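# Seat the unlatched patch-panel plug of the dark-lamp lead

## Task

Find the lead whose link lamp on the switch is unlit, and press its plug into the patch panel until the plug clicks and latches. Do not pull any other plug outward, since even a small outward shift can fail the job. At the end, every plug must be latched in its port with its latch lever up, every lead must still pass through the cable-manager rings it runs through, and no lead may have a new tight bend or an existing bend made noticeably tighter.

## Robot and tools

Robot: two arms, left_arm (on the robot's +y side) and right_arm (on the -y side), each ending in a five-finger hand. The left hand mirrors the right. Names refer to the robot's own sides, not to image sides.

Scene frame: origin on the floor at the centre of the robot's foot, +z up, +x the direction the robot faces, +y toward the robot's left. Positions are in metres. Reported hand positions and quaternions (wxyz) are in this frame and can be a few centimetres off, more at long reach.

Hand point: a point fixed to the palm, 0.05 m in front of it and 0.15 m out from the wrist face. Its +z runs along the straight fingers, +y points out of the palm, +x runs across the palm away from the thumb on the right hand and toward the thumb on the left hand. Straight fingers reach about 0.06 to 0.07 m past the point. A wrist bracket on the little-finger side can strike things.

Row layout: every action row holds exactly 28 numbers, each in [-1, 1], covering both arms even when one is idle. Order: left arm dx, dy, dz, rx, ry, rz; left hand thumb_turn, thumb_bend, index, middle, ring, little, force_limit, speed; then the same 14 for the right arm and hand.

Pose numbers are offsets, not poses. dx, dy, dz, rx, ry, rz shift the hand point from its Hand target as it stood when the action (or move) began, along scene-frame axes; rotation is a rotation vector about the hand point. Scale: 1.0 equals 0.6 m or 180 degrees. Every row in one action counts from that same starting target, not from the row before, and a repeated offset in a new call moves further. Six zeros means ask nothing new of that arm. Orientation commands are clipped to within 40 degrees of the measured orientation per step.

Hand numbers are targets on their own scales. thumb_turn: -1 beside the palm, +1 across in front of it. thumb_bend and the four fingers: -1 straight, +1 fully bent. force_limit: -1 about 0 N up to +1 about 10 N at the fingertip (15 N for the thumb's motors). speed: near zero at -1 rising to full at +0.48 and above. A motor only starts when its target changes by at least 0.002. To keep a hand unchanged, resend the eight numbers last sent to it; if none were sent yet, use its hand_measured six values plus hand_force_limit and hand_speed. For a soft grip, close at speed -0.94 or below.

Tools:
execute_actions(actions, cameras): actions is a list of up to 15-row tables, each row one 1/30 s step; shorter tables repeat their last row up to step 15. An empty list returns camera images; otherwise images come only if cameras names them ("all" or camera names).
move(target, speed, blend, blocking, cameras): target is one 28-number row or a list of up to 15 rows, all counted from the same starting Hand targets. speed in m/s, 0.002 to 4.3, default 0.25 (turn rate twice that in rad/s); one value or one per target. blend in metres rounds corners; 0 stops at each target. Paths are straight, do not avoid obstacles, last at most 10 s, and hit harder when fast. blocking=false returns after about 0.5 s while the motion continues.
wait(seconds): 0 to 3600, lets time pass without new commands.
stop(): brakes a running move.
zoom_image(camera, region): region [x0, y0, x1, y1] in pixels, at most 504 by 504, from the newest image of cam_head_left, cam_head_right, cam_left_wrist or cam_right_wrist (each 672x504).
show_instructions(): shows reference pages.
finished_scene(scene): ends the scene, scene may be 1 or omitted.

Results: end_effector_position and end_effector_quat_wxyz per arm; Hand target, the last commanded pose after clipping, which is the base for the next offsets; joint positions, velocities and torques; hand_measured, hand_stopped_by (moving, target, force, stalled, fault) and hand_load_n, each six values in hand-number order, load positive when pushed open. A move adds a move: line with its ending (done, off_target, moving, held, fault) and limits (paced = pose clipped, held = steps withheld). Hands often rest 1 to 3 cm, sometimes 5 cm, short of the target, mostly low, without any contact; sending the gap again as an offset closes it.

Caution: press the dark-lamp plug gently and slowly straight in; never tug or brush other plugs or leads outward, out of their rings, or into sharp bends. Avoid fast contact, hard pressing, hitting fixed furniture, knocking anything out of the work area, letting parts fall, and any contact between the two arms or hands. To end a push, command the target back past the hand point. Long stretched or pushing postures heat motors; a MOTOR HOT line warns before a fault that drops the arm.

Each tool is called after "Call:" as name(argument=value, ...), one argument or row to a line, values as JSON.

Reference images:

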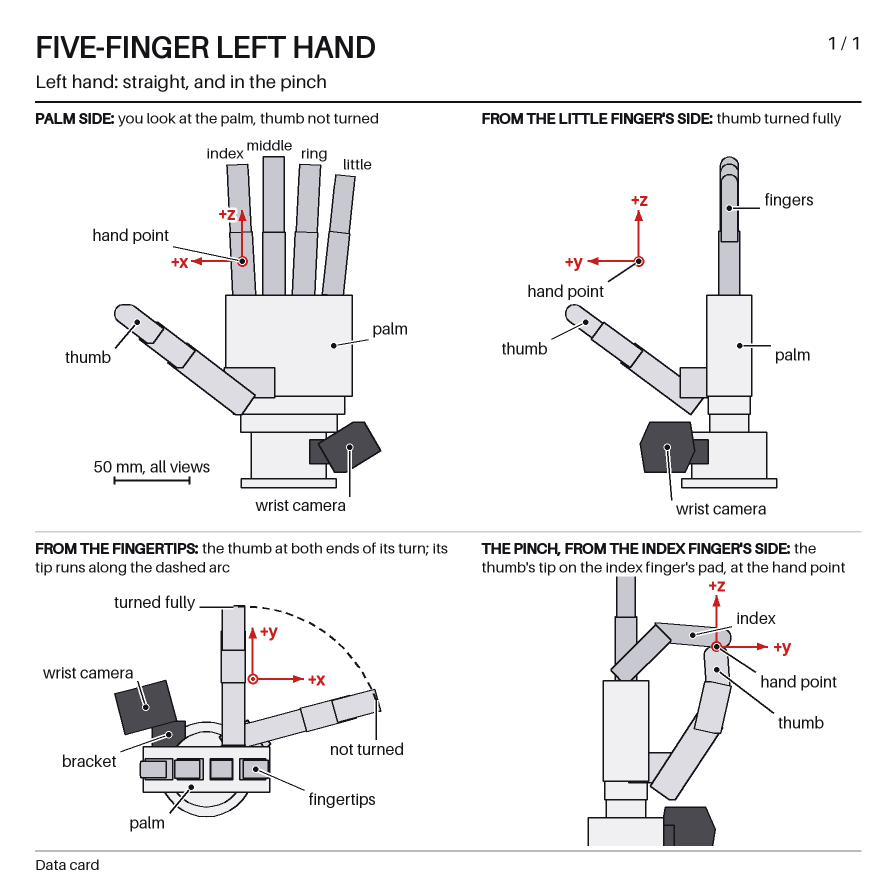

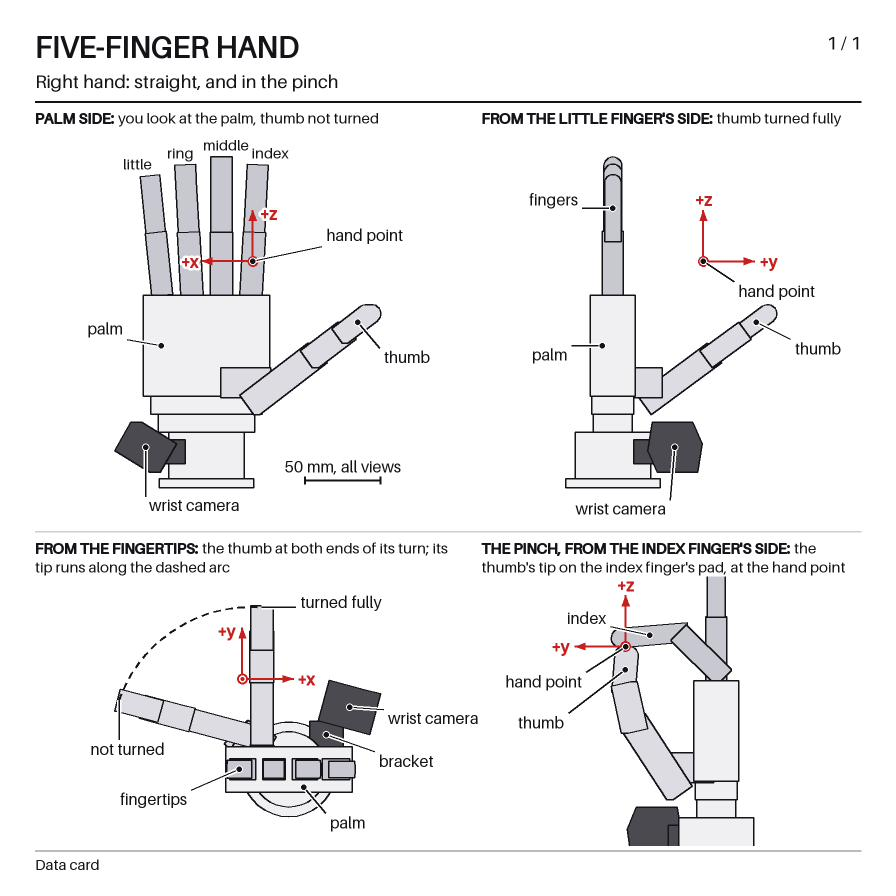

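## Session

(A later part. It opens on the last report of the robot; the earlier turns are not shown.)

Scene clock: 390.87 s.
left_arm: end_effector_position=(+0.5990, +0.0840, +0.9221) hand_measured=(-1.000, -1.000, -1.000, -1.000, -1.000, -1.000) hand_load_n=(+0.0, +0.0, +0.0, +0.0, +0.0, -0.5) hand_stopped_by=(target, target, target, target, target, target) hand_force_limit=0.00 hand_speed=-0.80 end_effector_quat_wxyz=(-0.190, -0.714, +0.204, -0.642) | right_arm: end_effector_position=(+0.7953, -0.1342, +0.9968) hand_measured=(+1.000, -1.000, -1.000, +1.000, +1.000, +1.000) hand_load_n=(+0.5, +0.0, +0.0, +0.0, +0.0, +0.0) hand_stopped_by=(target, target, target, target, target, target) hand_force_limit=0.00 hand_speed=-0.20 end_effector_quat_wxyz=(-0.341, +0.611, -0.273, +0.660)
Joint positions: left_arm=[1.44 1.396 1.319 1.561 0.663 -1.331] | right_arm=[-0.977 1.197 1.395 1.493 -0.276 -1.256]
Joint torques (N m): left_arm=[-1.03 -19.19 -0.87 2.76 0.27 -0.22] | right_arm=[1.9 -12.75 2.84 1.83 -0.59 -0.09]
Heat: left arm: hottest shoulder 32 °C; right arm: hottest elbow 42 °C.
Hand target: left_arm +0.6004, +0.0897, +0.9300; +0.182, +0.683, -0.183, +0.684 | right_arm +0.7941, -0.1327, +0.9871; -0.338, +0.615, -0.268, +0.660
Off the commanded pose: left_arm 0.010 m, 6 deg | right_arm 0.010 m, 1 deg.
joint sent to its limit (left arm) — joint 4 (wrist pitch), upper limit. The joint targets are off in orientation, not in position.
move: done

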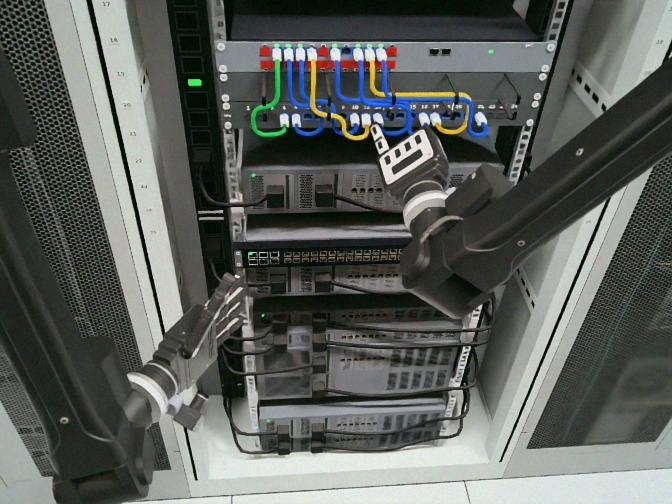

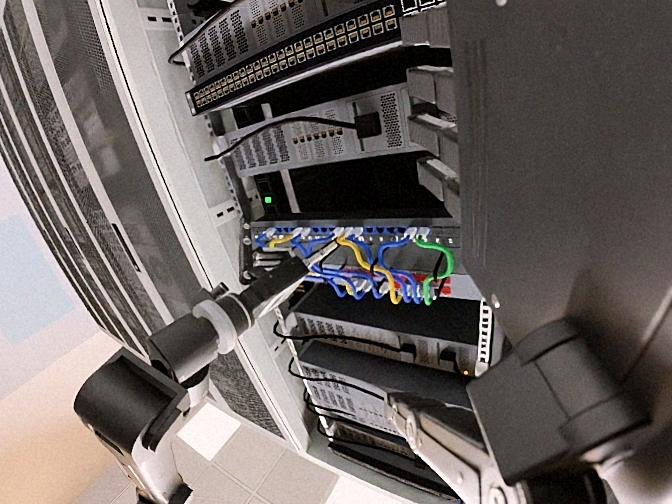

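Call:
move(
  target=[0,0,0,0,0,0,-1,-1,-1,-1,-1,-1,0.0,-0.8,0.0,0.0056,-0.0063,0,0,0,1,-1,-1,1,1,1,0.0,-0.2],
  speed=0.02,
  cameras=["cam_head_left","cam_left_wrist"],
)

Call:
zoom_image(
  camera="cam_head_left",
  region=[355, 105, 395, 145],
)

Call:
zoom_image(
  camera="cam_left_wrist",
  region=[318, 225, 358, 265],
)

Scene clock: 391.73 s.
left_arm: end_effector_position=(+0.5990, +0.0840, +0.9221) hand_measured=(-1.000, -1.000, -1.000, -1.000, -1.000, -1.000) hand_load_n=(+0.0, +0.0, +0.0, +0.5, +0.0, +0.0) hand_stopped_by=(target, target, target, target, target, target) hand_force_limit=0.00 hand_speed=-0.80 end_effector_quat_wxyz=(-0.190, -0.714, +0.204, -0.642) | right_arm: end_effector_position=(+0.7971, -0.1328, +0.9942) hand_measured=(+1.000, -1.000, -1.000, +1.000, +1.000, +1.000) hand_load_n=(+0.0, +0.0, +0.0, +0.0, +0.0, +0.0) hand_stopped_by=(target, target, target, target, target, target) hand_force_limit=0.00 hand_speed=-0.20 end_effector_quat_wxyz=(-0.341, +0.610, -0.272, +0.661)
Joint positions: left_arm=[1.44 1.396 1.319 1.561 0.663 -1.331] | right_arm=[-0.977 1.207 1.408 1.493 -0.276 -1.256]
Joint torques (N m): left_arm=[-1.73 -19.78 -0.9 2.58 0.24 -0.17] | right_arm=[2.2 -12.86 2.73 1.91 -0.6 -0.11]
Heat: left arm: hottest shoulder 32 °C; right arm: hottest elbow 41 °C.
Hand target: left_arm +0.6004, +0.0897, +0.9300; +0.182, +0.683, -0.183, +0.684 | right_arm +0.7941, -0.1293, +0.9832; -0.338, +0.615, -0.268, +0.660
Off the commanded pose: left_arm 0.010 m, 6 deg | right_arm 0.012 m, 1 deg.
joint sent to its limit (left arm) — joint 4 (wrist pitch), upper limit. The joint targets are off in orientation, not in position.
move: off_target (right_arm)

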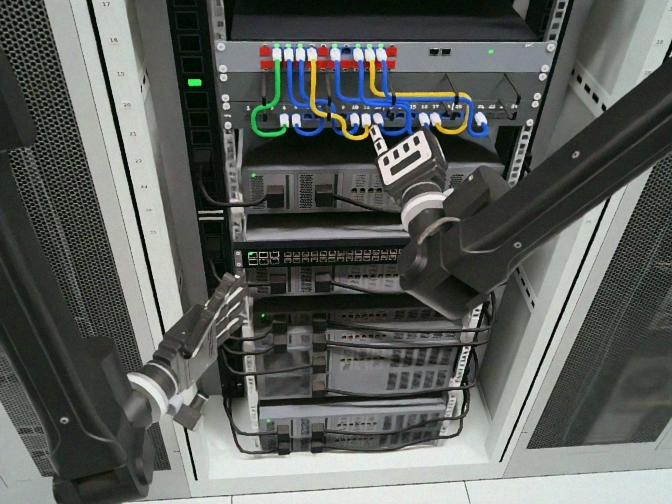

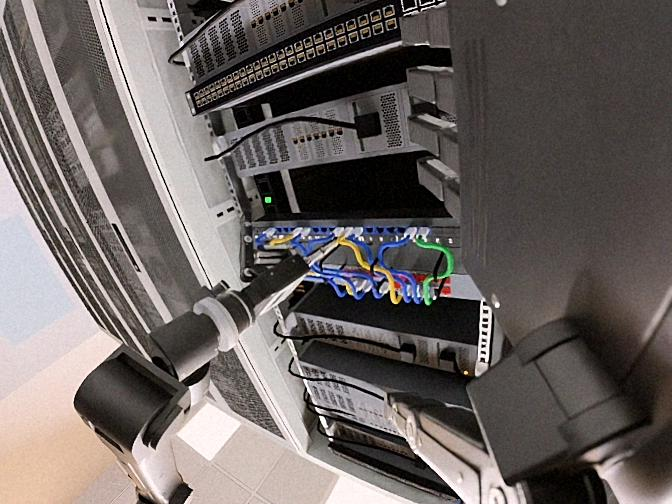

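Scaled by 12.600 from the camera's image (finer frame: 960x720).

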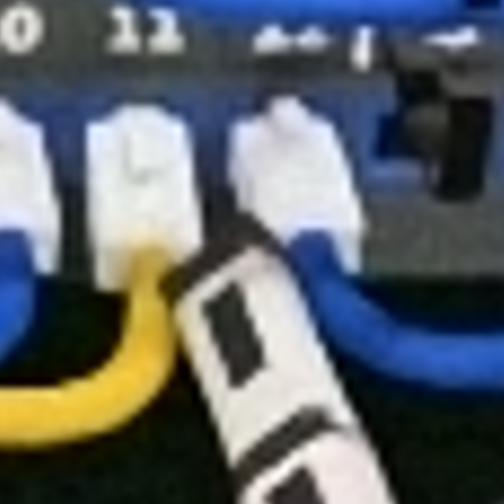

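Scaled by 12.600 from the camera's image (finer frame: 960x720).

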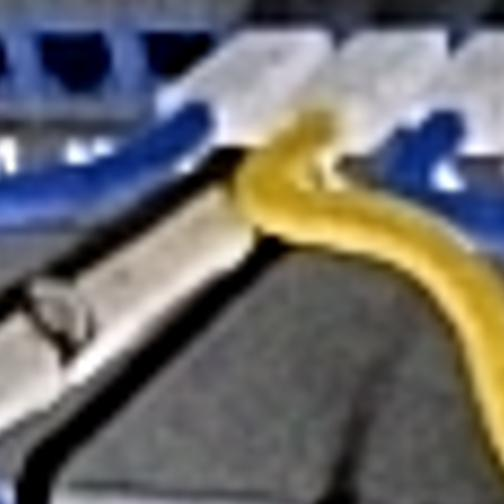

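Call:
move(
  target=[0,0,0,0,0,0,-1,-1,-1,-1,-1,-1,0.0,-0.8,0.0067,0.0025,-0.0046,0,0,0,1,-1,-1,1,1,1,0.0,-0.2],
  speed=0.02,
  cameras=["cam_head_left","cam_head_right","cam_left_wrist"],
)

Call:
zoom_image(
  camera="cam_head_left",
  region=[355, 105, 395, 145],
)

Call:
zoom_image(
  camera="cam_left_wrist",
  region=[318, 225, 358, 265],
)

Call:
zoom_image(
  camera="cam_head_right",
  region=[275, 100, 315, 140],
)

Scene clock: 392.57 s.
left_arm: end_effector_position=(+0.5990, +0.0840, +0.9221) hand_measured=(-1.000, -1.000, -1.000, -1.000, -1.000, -1.000) hand_load_n=(+0.0, +0.0, +0.0, +0.0, +0.0, +0.0) hand_stopped_by=(target, target, target, target, target, target) hand_force_limit=0.00 hand_speed=-0.80 end_effector_quat_wxyz=(-0.190, -0.714, +0.204, -0.642) | right_arm: end_effector_position=(+0.8011, -0.1334, +0.9938) hand_measured=(+1.000, -1.000, -1.000, +1.000, +1.000, +1.000) hand_load_n=(+0.0, +0.0, +0.0, +0.0, +0.0, +0.0) hand_stopped_by=(target, target, target, target, target, target) hand_force_limit=0.00 hand_speed=-0.20 end_effector_quat_wxyz=(-0.339, +0.607, -0.272, +0.665)
Joint positions: left_arm=[1.44 1.396 1.319 1.561 0.663 -1.331] | right_arm=[-0.977 1.215 1.425 1.493 -0.276 -1.256]
Joint torques (N m): left_arm=[-1.49 -20.01 -0.88 2.66 0.25 -0.21] | right_arm=[2.37 -12.57 2.8 1.5 -0.6 -0.12]
Heat: left arm: hottest shoulder 32 °C; right arm: hottest elbow 41 °C.
Hand target: left_arm +0.6004, +0.0897, +0.9300; +0.182, +0.683, -0.183, +0.684 | right_arm +0.7982, -0.1279, +0.9806; -0.338, +0.615, -0.268, +0.660
Off the commanded pose: left_arm 0.010 m, 6 deg | right_arm 0.015 m, 1 deg.
joint sent to its limit (left arm) — joint 4 (wrist pitch), upper limit. The joint targets are off in orientation, not in position.
move: off_target (right_arm)

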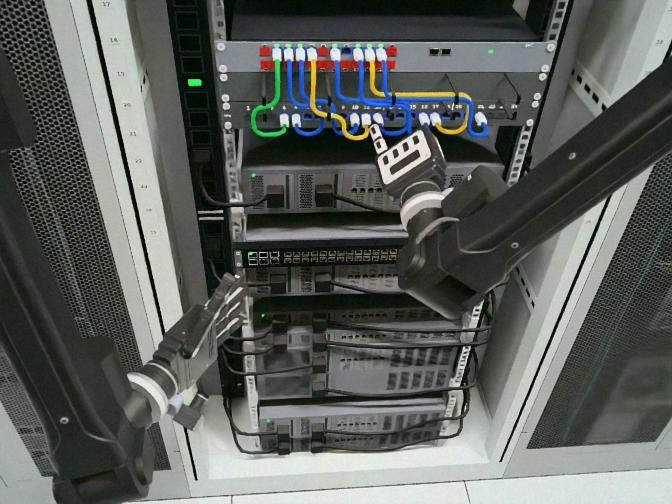

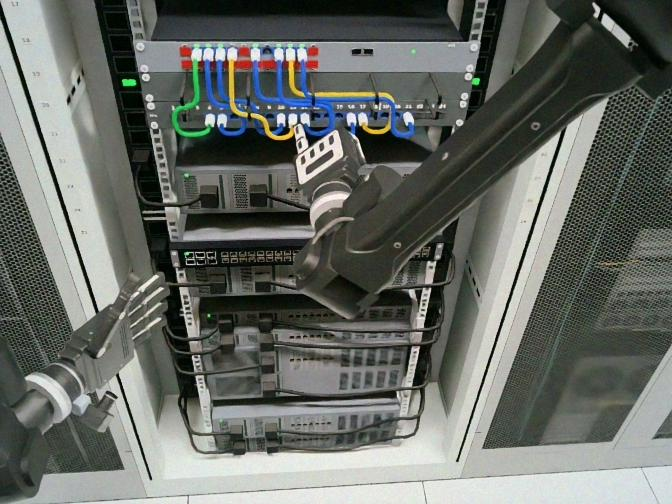

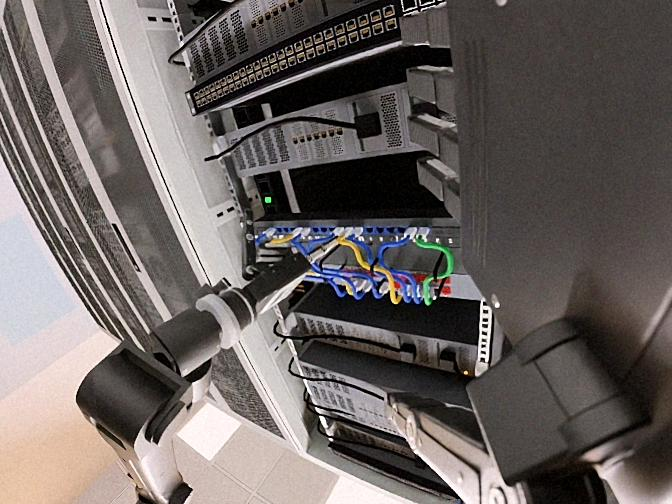

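Scaled by 12.600 from the camera's image (finer frame: 960x720).

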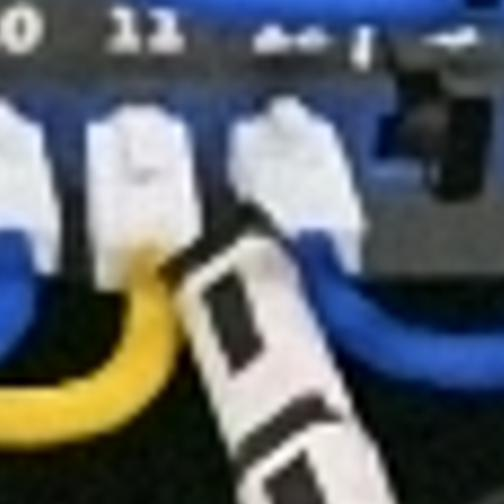

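Scaled by 12.600 from the camera's image (finer frame: 960x720).

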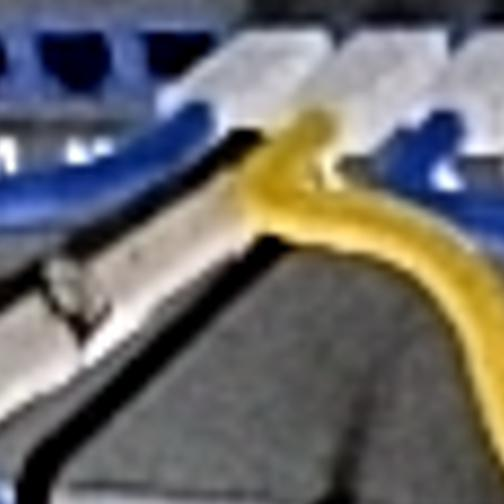

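Scaled by 12.600 from the camera's image (finer frame: 960x720).

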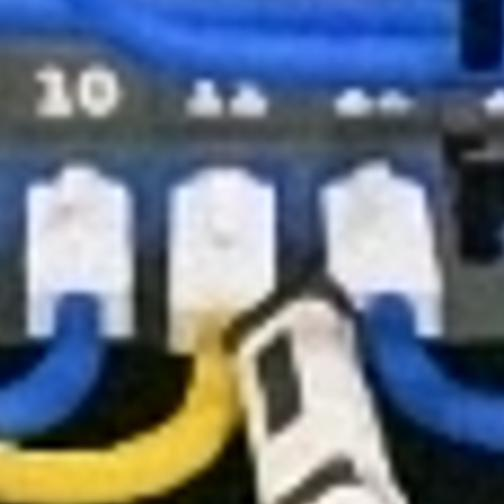

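Call:
move(
  target=[0,0,0,0,0,0,-1,-1,-1,-1,-1,-1,0.0,-0.8,-0.002,0.0017,-0.0019,0,0,0,1,-1,-1,1,1,1,0.0,-0.2],
  speed=0.02,
  cameras=["cam_head_left","cam_head_right","cam_left_wrist"],
)

Call:
zoom_image(
  camera="cam_head_left",
  region=[355, 105, 395, 145],
)

Call:
zoom_image(
  camera="cam_left_wrist",
  region=[318, 225, 358, 265],
)

Scene clock: 393.33 s.
left_arm: end_effector_position=(+0.5990, +0.0840, +0.9221) hand_measured=(-1.000, -1.000, -1.000, -1.000, -1.000, -1.000) hand_load_n=(+0.0, +0.0, +0.0, +0.0, +0.0, +0.0) hand_stopped_by=(target, target, target, target, target, target) hand_force_limit=0.00 hand_speed=-0.80 end_effector_quat_wxyz=(-0.190, -0.714, +0.204, -0.642) | right_arm: end_effector_position=(+0.8010, -0.1332, +0.9936) hand_measured=(+1.000, -1.000, -1.000, +1.000, +1.000, +1.000) hand_load_n=(+0.0, +0.0, +0.0, +0.0, +0.0, +0.0) hand_stopped_by=(target, target, target, target, target, target) hand_force_limit=0.00 hand_speed=-0.20 end_effector_quat_wxyz=(-0.339, +0.608, -0.272, +0.664)
Joint positions: left_arm=[1.44 1.396 1.319 1.561 0.663 -1.331] | right_arm=[-0.977 1.215 1.425 1.493 -0.276 -1.256]
Joint torques (N m): left_arm=[-1.26 -19.6 -0.92 2.59 0.28 -0.22] | right_arm=[2.37 -12.28 2.85 1.66 -0.6 -0.12]
Heat: left arm: hottest shoulder 32 °C; right arm: hottest elbow 41 °C.
Hand target: left_arm +0.6004, +0.0897, +0.9300; +0.182, +0.683, -0.183, +0.684 | right_arm +0.7970, -0.1268, +0.9794; -0.338, +0.615, -0.268, +0.660
Off the commanded pose: left_arm 0.010 m, 6 deg | right_arm 0.016 m, 1 deg.
joint sent to its limit (left arm) — joint 4 (wrist pitch), upper limit. The joint targets are off in orientation, not in position.
move: off_target (right_arm)

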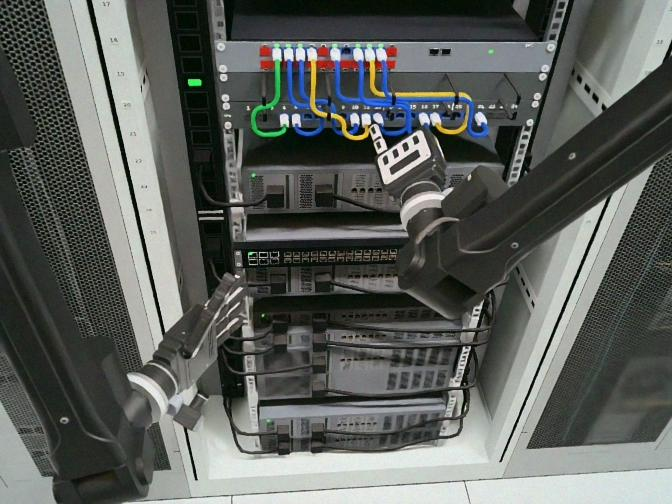

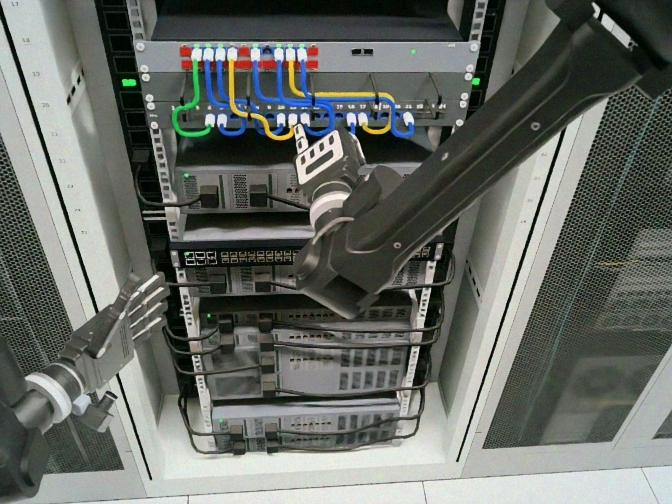

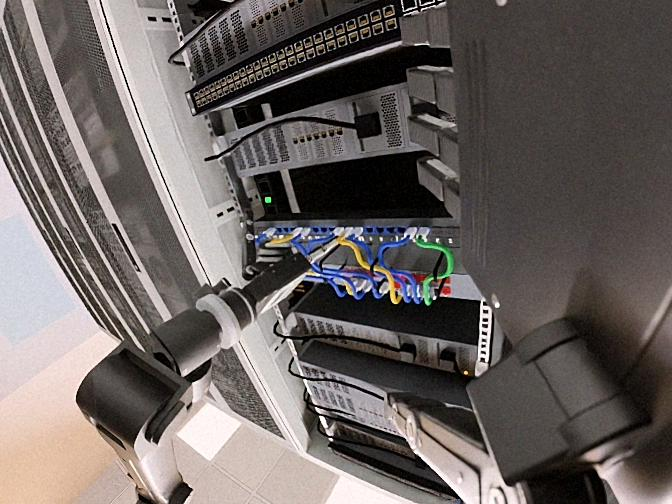

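Scaled by 12.600 from the camera's image (finer frame: 960x720).

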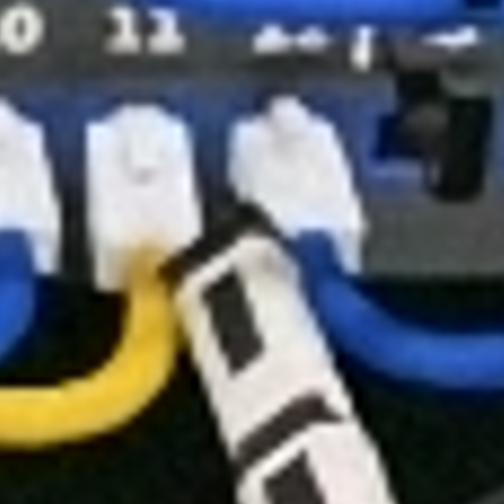

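Scaled by 12.600 from the camera's image (finer frame: 960x720).

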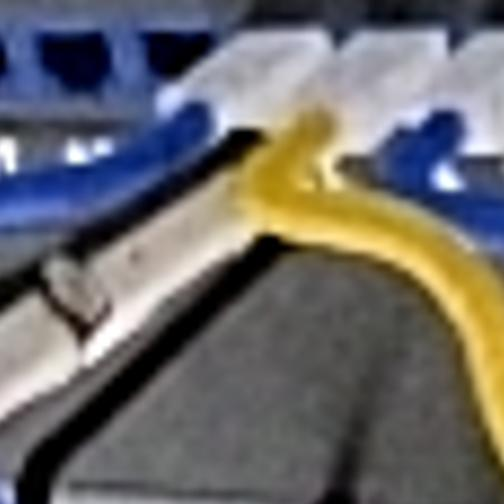

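Call:
move(
  target=[0,0,0,0,0,0,-1,-1,-1,-1,-1,-1,0.0,-0.8,-0.002,0.0014,-0.0015,0,0,0,1,-1,-1,1,1,1,0.0,-0.2],
  speed=0.02,
  cameras=["cam_head_left"],
)

Call:
zoom_image(
  camera="cam_head_left",
  region=[355, 105, 395, 145],
)

Scene clock: 393.97 s.
left_arm: end_effector_position=(+0.5990, +0.0840, +0.9221) hand_measured=(-1.000, -1.000, -1.000, -1.000, -1.000, -1.000) hand_load_n=(+0.0, +0.0, +0.0, +0.0, +0.5, +0.0) hand_stopped_by=(target, target, target, target, target, target) hand_force_limit=0.00 hand_speed=-0.80 end_effector_quat_wxyz=(-0.190, -0.714, +0.204, -0.642) | right_arm: end_effector_position=(+0.8009, -0.1330, +0.9934) hand_measured=(+1.000, -1.000, -1.000, +1.000, +1.000, +1.000) hand_load_n=(+0.0, +0.0, +0.0, +0.0, +0.0, +0.0) hand_stopped_by=(target, target, target, target, target, target) hand_force_limit=0.00 hand_speed=-0.20 end_effector_quat_wxyz=(-0.340, +0.608, -0.272, +0.664)
Joint positions: left_arm=[1.44 1.396 1.319 1.561 0.663 -1.331] | right_arm=[-0.977 1.216 1.425 1.493 -0.276 -1.256]
Joint torques (N m): left_arm=[-1.55 -19.43 -0.73 2.73 0.26 -0.17] | right_arm=[2.2 -12.22 2.74 1.81 -0.61 -0.11]
Heat: left arm: hottest shoulder 32 °C; right arm: hottest elbow 41 °C.
Hand target: left_arm +0.6004, +0.0897, +0.9300; +0.182, +0.683, -0.183, +0.684 | right_arm +0.7957, -0.1259, +0.9785; -0.338, +0.615, -0.268, +0.660
Off the commanded pose: left_arm 0.010 m, 6 deg | right_arm 0.017 m, 1 deg.
joint sent to its limit (left arm) — joint 4 (wrist pitch), upper limit. The joint targets are off in orientation, not in position.
move: off_target (right_arm)

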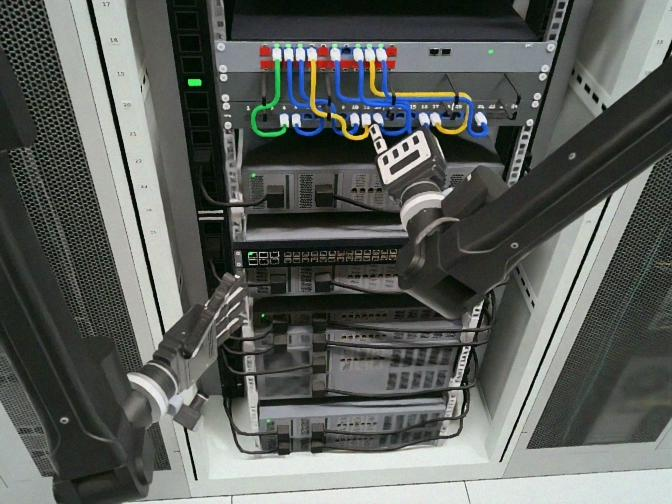

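Scaled by 12.600 from the camera's image (finer frame: 960x720).

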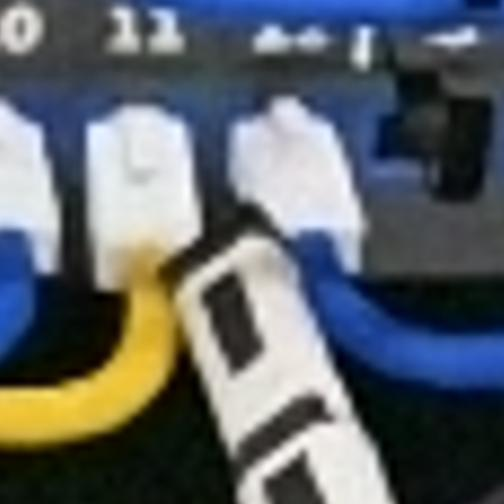

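Call:
move(
  target=[0,0,0,0,0,0,-1,-1,-1,-1,-1,-1,0.0,-0.8,0.0,0.0014,-0.0015,0,0,0,1,-1,-1,1,1,1,0.0,-0.2],
  speed=0.02,
  cameras=["cam_head_left","cam_left_wrist"],
)

Call:
zoom_image(
  camera="cam_head_left",
  region=[355, 105, 395, 145],
)

Call:
zoom_image(
  camera="cam_left_wrist",
  region=[318, 225, 358, 265],
)

Scene clock: 394.60 s.
left_arm: end_effector_position=(+0.5990, +0.0840, +0.9221) hand_measured=(-1.000, -1.000, -1.000, -1.000, -1.000, -1.000) hand_load_n=(+0.0, +0.0, +0.0, +0.0, +0.0, +0.0) hand_stopped_by=(target, target, target, target, target, target) hand_force_limit=0.00 hand_speed=-0.80 end_effector_quat_wxyz=(-0.190, -0.714, +0.204, -0.642) | right_arm: end_effector_position=(+0.8015, -0.1330, +0.9931) hand_measured=(+1.000, -1.000, -1.000, +1.000, +1.000, +1.000) hand_load_n=(+0.0, +0.0, +0.0, +0.0, +0.0, +0.0) hand_stopped_by=(target, target, target, target, target, target) hand_force_limit=0.00 hand_speed=-0.20 end_effector_quat_wxyz=(-0.339, +0.607, -0.272, +0.665)
Joint positions: left_arm=[1.44 1.396 1.319 1.561 0.663 -1.331] | right_arm=[-0.977 1.218 1.429 1.493 -0.276 -1.256]
Joint torques (N m): left_arm=[-1.03 -19.78 -0.85 2.78 0.27 -0.2] | right_arm=[2.37 -11.99 2.74 1.8 -0.61 -0.14]
Heat: left arm: hottest shoulder 32 °C; right arm: hottest elbow 41 °C.
Hand target: left_arm +0.6004, +0.0897, +0.9300; +0.182, +0.683, -0.183, +0.684 | right_arm +0.7957, -0.1251, +0.9775; -0.338, +0.615, -0.268, +0.660
Off the commanded pose: left_arm 0.010 m, 6 deg | right_arm 0.018 m, 1 deg.
joint sent to its limit (left arm) — joint 4 (wrist pitch), upper limit. The joint targets are off in orientation, not in position.
move: off_target (right_arm)

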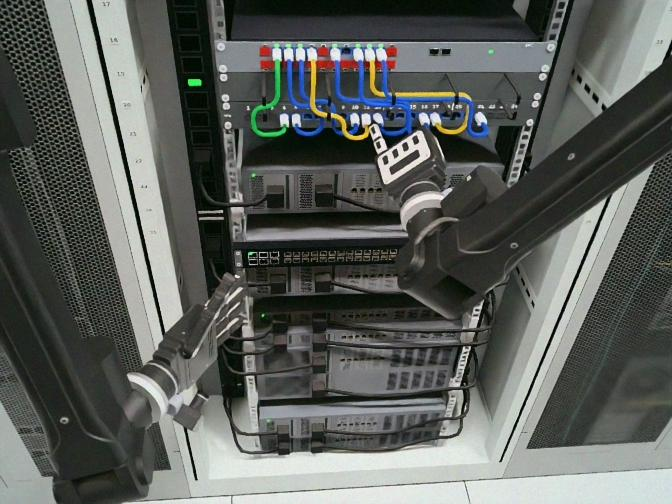

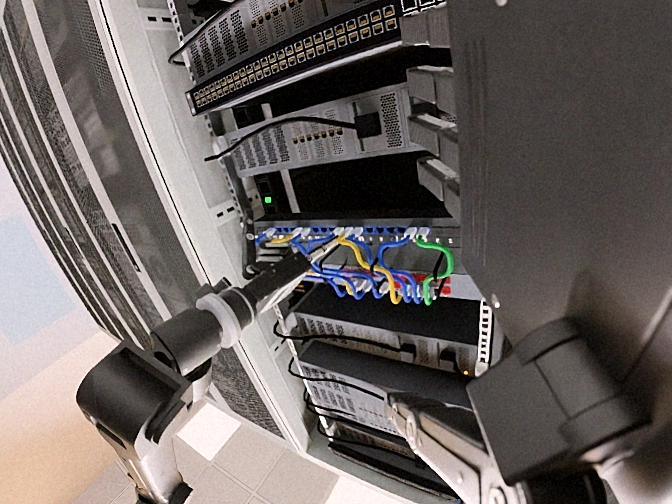

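Scaled by 12.600 from the camera's image (finer frame: 960x720).

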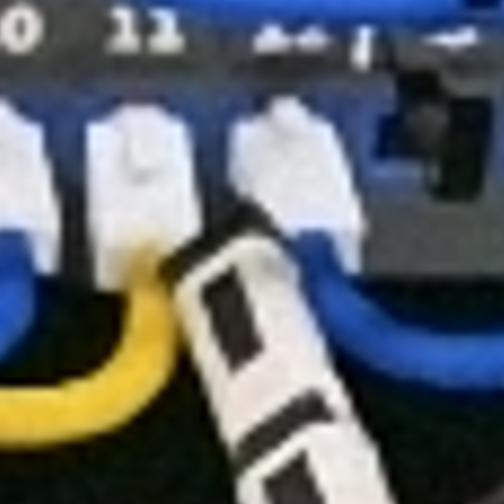

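Scaled by 12.600 from the camera's image (finer frame: 960x720).

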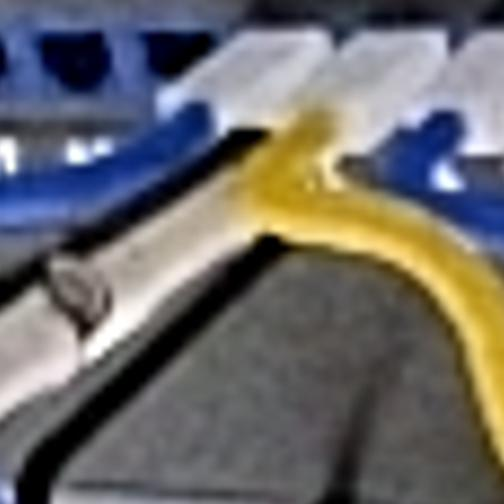

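Call:
move(
  target=[0,0,0,0,0,0,-1,-1,-1,-1,-1,-1,0.0,-0.8,0.0,0.0022,-0.0025,0,0,0,1,-1,-1,1,1,1,0.0,-0.2],
  speed=0.02,
  cameras=["cam_head_left"],
)

Call:
zoom_image(
  camera="cam_head_left",
  region=[355, 105, 395, 145],
)

Scene clock: 395.43 s.
left_arm: end_effector_position=(+0.5990, +0.0840, +0.9221) hand_measured=(-1.000, -1.000, -1.000, -1.000, -1.000, -1.000) hand_load_n=(+0.0, +0.0, +0.0, +0.0, +0.0, +0.0) hand_stopped_by=(target, target, target, target, target, target) hand_force_limit=0.00 hand_speed=-0.80 end_effector_quat_wxyz=(-0.190, -0.714, +0.204, -0.642) | right_arm: end_effector_position=(+0.8027, -0.1332, +0.9930) hand_measured=(+1.000, -1.000, -1.000, +1.000, +1.000, +1.000) hand_load_n=(+0.0, +0.0, +0.0, +0.0, +0.0, +0.0) hand_stopped_by=(target, target, target, target, target, target) hand_force_limit=0.00 hand_speed=-0.20 end_effector_quat_wxyz=(-0.339, +0.606, -0.272, +0.666)
Joint positions: left_arm=[1.44 1.396 1.319 1.561 0.663 -1.331] | right_arm=[-0.977 1.22 1.434 1.493 -0.276 -1.256]
Joint torques (N m): left_arm=[-1.49 -19.96 -0.91 2.71 0.23 -0.24] | right_arm=[2.49 -12.1 2.7 1.8 -0.61 -0.15]
Heat: left arm: hottest shoulder 32 °C; right arm: hottest elbow 41 °C.
Hand target: left_arm +0.6004, +0.0897, +0.9300; +0.182, +0.683, -0.183, +0.684 | right_arm +0.7959, -0.1239, +0.9762; -0.338, +0.615, -0.268, +0.660
Off the commanded pose: left_arm 0.010 m, 6 deg | right_arm 0.021 m, 1 deg.
joint sent to its limit (left arm) — joint 4 (wrist pitch), upper limit. The joint targets are off in orientation, not in position.
move: off_target (right_arm)

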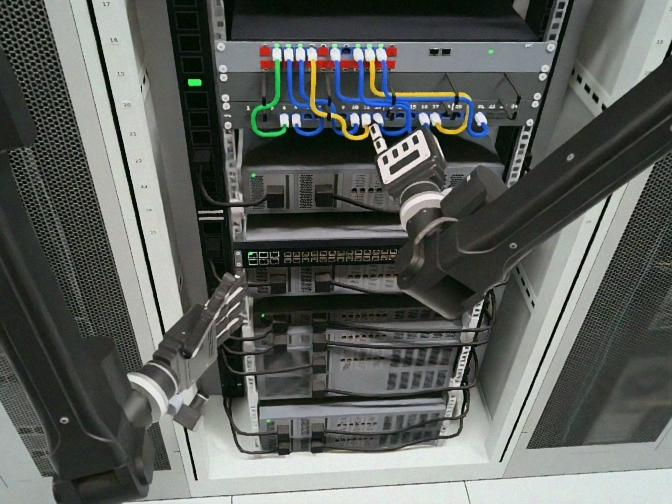

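Scaled by 12.600 from the camera's image (finer frame: 960x720).

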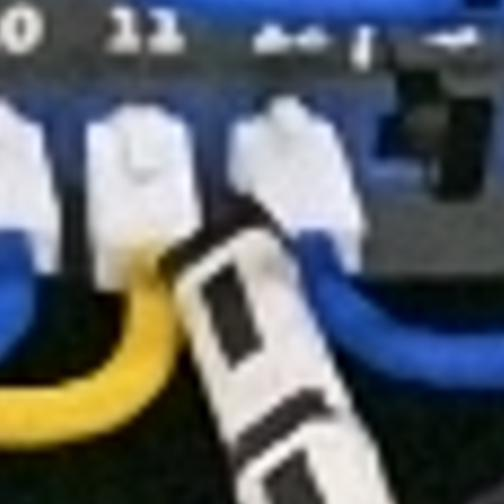

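Call:
move(
  target=[0,0,0,0,0,0,-1,-1,-1,-1,-1,-1,0.0,-0.8,-0.004,0.0028,-0.0031,0,0,0,1,-1,-1,1,1,1,0.0,-0.2],
  speed=0.02,
  cameras=["cam_head_left"],
)

Call:
zoom_image(
  camera="cam_head_left",
  region=[355, 105, 395, 145],
)

Scene clock: 396.10 s.
left_arm: end_effector_position=(+0.5990, +0.0840, +0.9221) hand_measured=(-1.000, -1.000, -1.000, -1.000, -1.000, -1.000) hand_load_n=(+0.0, +0.0, +0.0, +0.0, +0.0, +0.0) hand_stopped_by=(target, target, target, target, target, target) hand_force_limit=0.00 hand_speed=-0.80 end_effector_quat_wxyz=(-0.190, -0.714, +0.204, -0.642) | right_arm: end_effector_position=(+0.8024, -0.1329, +0.9927) hand_measured=(+1.000, -1.000, -1.000, +1.000, +1.000, +1.000) hand_load_n=(+0.0, +0.0, +0.0, +0.0, +0.0, +0.0) hand_stopped_by=(target, target, target, target, target, target) hand_force_limit=0.00 hand_speed=-0.20 end_effector_quat_wxyz=(-0.338, +0.605, -0.272, +0.667)
Joint positions: left_arm=[1.44 1.396 1.319 1.561 0.663 -1.331] | right_arm=[-0.977 1.224 1.436 1.499 -0.276 -1.256]
Joint torques (N m): left_arm=[-1.73 -19.37 -0.87 2.65 0.27 -0.22] | right_arm=[2.43 -11.87 2.39 1.81 -0.61 -0.14]
Heat: left arm: hottest shoulder 32 °C; right arm: hottest elbow 41 °C.
Hand target: left_arm +0.6004, +0.0897, +0.9300; +0.182, +0.683, -0.183, +0.684 | right_arm +0.7933, -0.1221, +0.9742; -0.338, +0.615, -0.268, +0.660
Off the commanded pose: left_arm 0.010 m, 6 deg | right_arm 0.023 m, 1 deg.
joint sent to its limit (left arm) — joint 4 (wrist pitch), upper limit. The joint targets are off in orientation, not in position.
move: off_target (right_arm)

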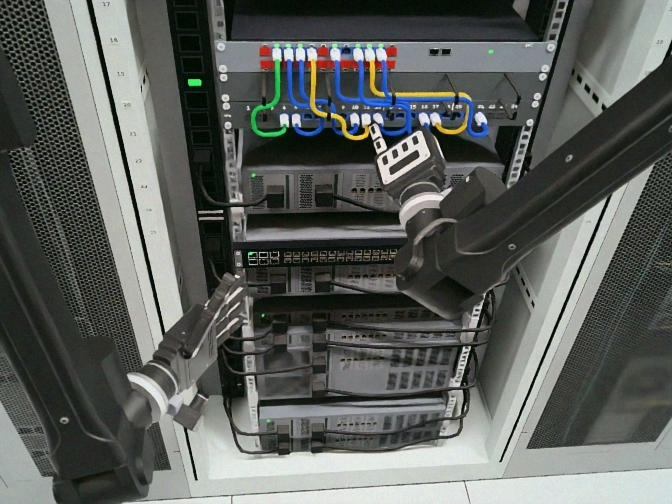

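Scaled by 12.600 from the camera's image (finer frame: 960x720).

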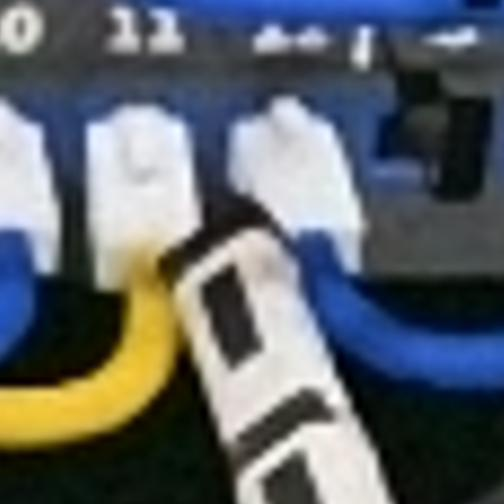

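Call:
move(
  target=[0,0,0,0,0,0,-1,-1,-1,-1,-1,-1,0.0,-0.8,-0.003,0.0034,-0.0038,0,0,0,1,-1,-1,1,1,1,0.0,-0.2],
  speed=0.02,
  cameras=["cam_head_left","cam_left_wrist"],
)

Call:
zoom_image(
  camera="cam_head_left",
  region=[355, 105, 395, 145],
)

Call:
zoom_image(
  camera="cam_left_wrist",
  region=[318, 225, 358, 265],
)

Scene clock: 396.87 s.
left_arm: end_effector_position=(+0.5990, +0.0840, +0.9221) hand_measured=(-1.000, -1.000, -1.000, -1.000, -1.000, -1.000) hand_load_n=(-0.5, +0.0, +0.0, +0.0, +0.0, +0.0) hand_stopped_by=(target, target, target, target, target, target) hand_force_limit=0.00 hand_speed=-0.80 end_effector_quat_wxyz=(-0.190, -0.714, +0.204, -0.642) | right_arm: end_effector_position=(+0.8025, -0.1328, +0.9925) hand_measured=(+1.000, -1.000, -1.000, +1.000, +1.000, +1.000) hand_load_n=(+0.0, +0.0, +0.0, +0.0, +0.0, +0.0) hand_stopped_by=(target, target, target, target, target, target) hand_force_limit=0.00 hand_speed=-0.20 end_effector_quat_wxyz=(-0.338, +0.603, -0.272, +0.670)
Joint positions: left_arm=[1.44 1.396 1.319 1.561 0.663 -1.331] | right_arm=[-0.977 1.229 1.44 1.506 -0.276 -1.256]
Joint torques (N m): left_arm=[-1.9 -19.72 -0.99 2.59 0.31 -0.22] | right_arm=[2.49 -11.52 2.19 1.8 -0.62 -0.14]
Heat: left arm: hottest shoulder 32 °C; right arm: hottest elbow 41 °C.
Hand target: left_arm +0.6004, +0.0897, +0.9300; +0.182, +0.683, -0.183, +0.684 | right_arm +0.7916, -0.1202, +0.9721; -0.338, +0.615, -0.268, +0.660
Off the commanded pose: left_arm 0.010 m, 6 deg | right_arm 0.027 m, 2 deg.
joint sent to its limit (left arm) — joint 4 (wrist pitch), upper limit. The joint targets are off in orientation, not in position.
move: off_target (right_arm)

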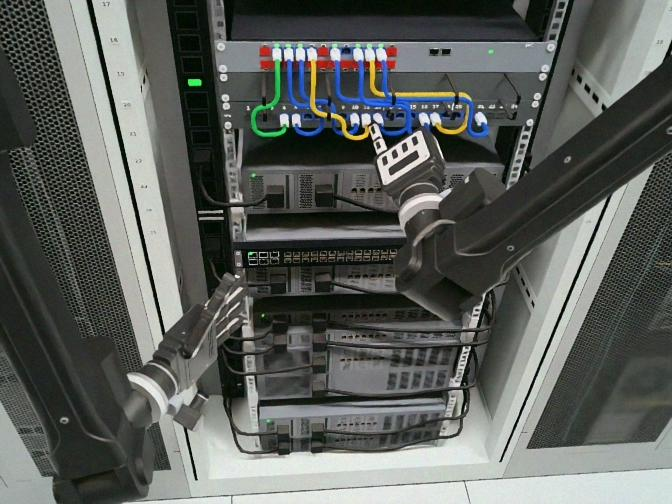

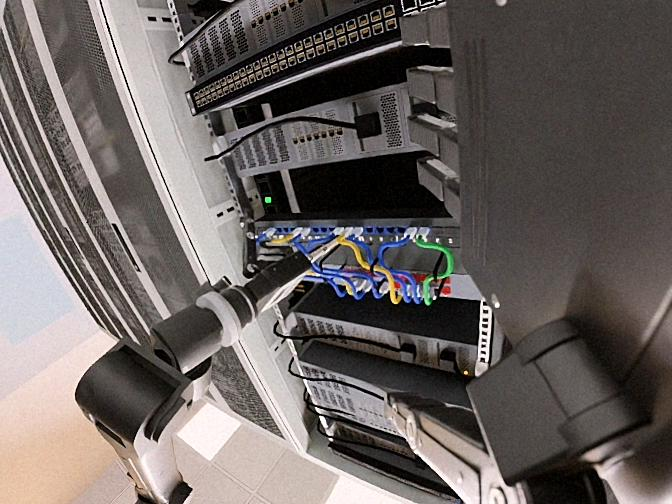

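Scaled by 12.600 from the camera's image (finer frame: 960x720).

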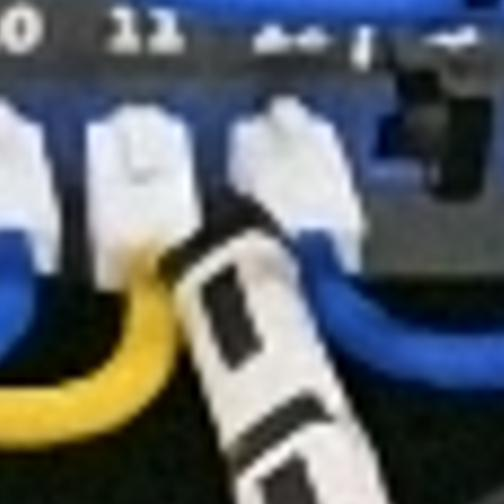

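Scaled by 12.600 from the camera's image (finer frame: 960x720).

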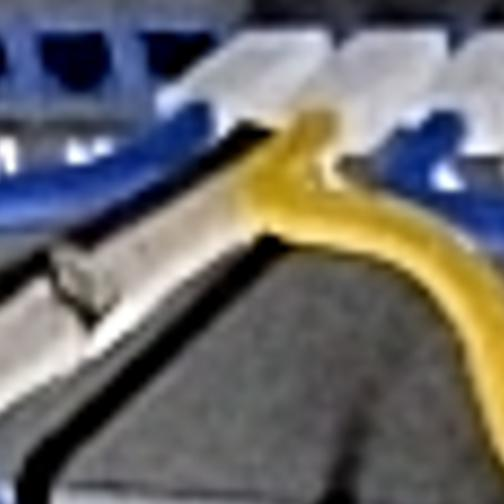

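Call:
move(
  target=[0,0,0,0,0,0,-1,-1,-1,-1,-1,-1,0.0,-0.8,0,0,0,-0.00105,0.00605,0.0073,1,-1,-1,1,1,1,0.0,-0.2],
  speed=0.02,
  cameras=["cam_head_left"],
)

Call:
zoom_image(
  camera="cam_head_left",
  region=[355, 105, 395, 145],
)

Scene clock: 398.20 s.
left_arm: end_effector_position=(+0.5990, +0.0840, +0.9221) hand_measured=(-1.000, -1.000, -1.000, -1.000, -1.000, -1.000) hand_load_n=(+0.0, +0.0, +0.0, +0.0, +0.0, +0.0) hand_stopped_by=(target, target, target, target, target, target) hand_force_limit=0.00 hand_speed=-0.80 end_effector_quat_wxyz=(-0.190, -0.714, +0.204, -0.642) | right_arm: end_effector_position=(+0.8025, -0.1325, +0.9922) hand_measured=(+1.000, -1.000, -1.000, +1.000, +1.000, +1.000) hand_load_n=(+0.0, +0.0, +0.0, +0.0, +0.0, +0.0) hand_stopped_by=(target, target, target, target, target, target) hand_force_limit=0.00 hand_speed=-0.20 end_effector_quat_wxyz=(-0.338, +0.604, -0.272, +0.669)
Joint positions: left_arm=[1.44 1.396 1.319 1.561 0.663 -1.331] | right_arm=[-0.977 1.229 1.44 1.504 -0.276 -1.256]
Joint torques (N m): left_arm=[-1.03 -19.9 -0.91 2.58 0.28 -0.2] | right_arm=[2.14 -13.04 1.17 0.54 -0.93 -0.19]
Heat: left arm: hottest shoulder 32 °C; right arm: hottest elbow 41 °C.
Hand target: left_arm +0.6004, +0.0897, +0.9300; +0.182, +0.683, -0.183, +0.684 | right_arm +0.7916, -0.1202, +0.9720; -0.341, +0.625, -0.263, +0.651
Off the commanded pose: left_arm 0.010 m, 6 deg | right_arm 0.026 m, 3 deg.
joint sent to its limit (left arm) — joint 4 (wrist pitch), upper limit. The joint targets are off in orientation, not in position.
move: off_target (right_arm)

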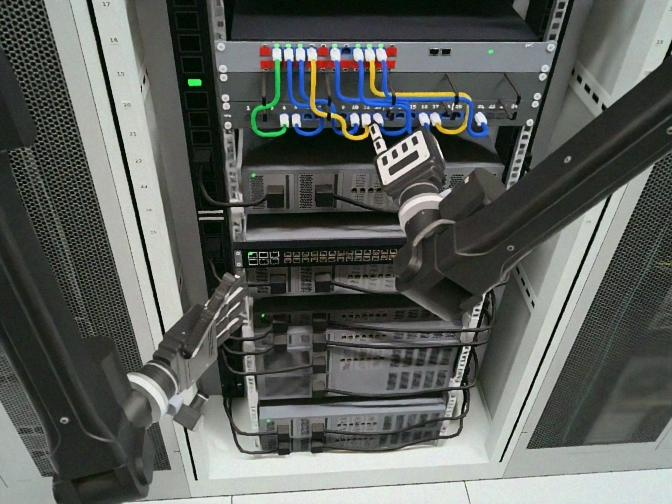

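Scaled by 12.600 from the camera's image (finer frame: 960x720).

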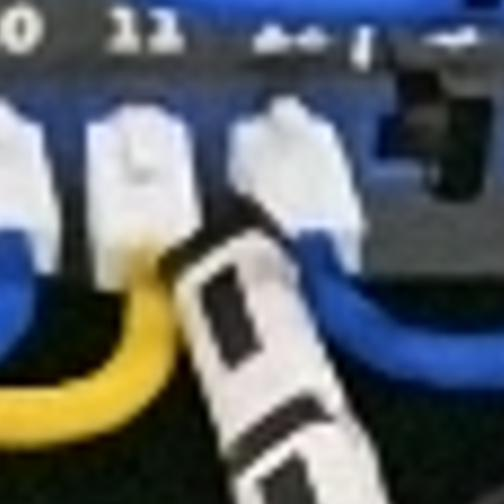

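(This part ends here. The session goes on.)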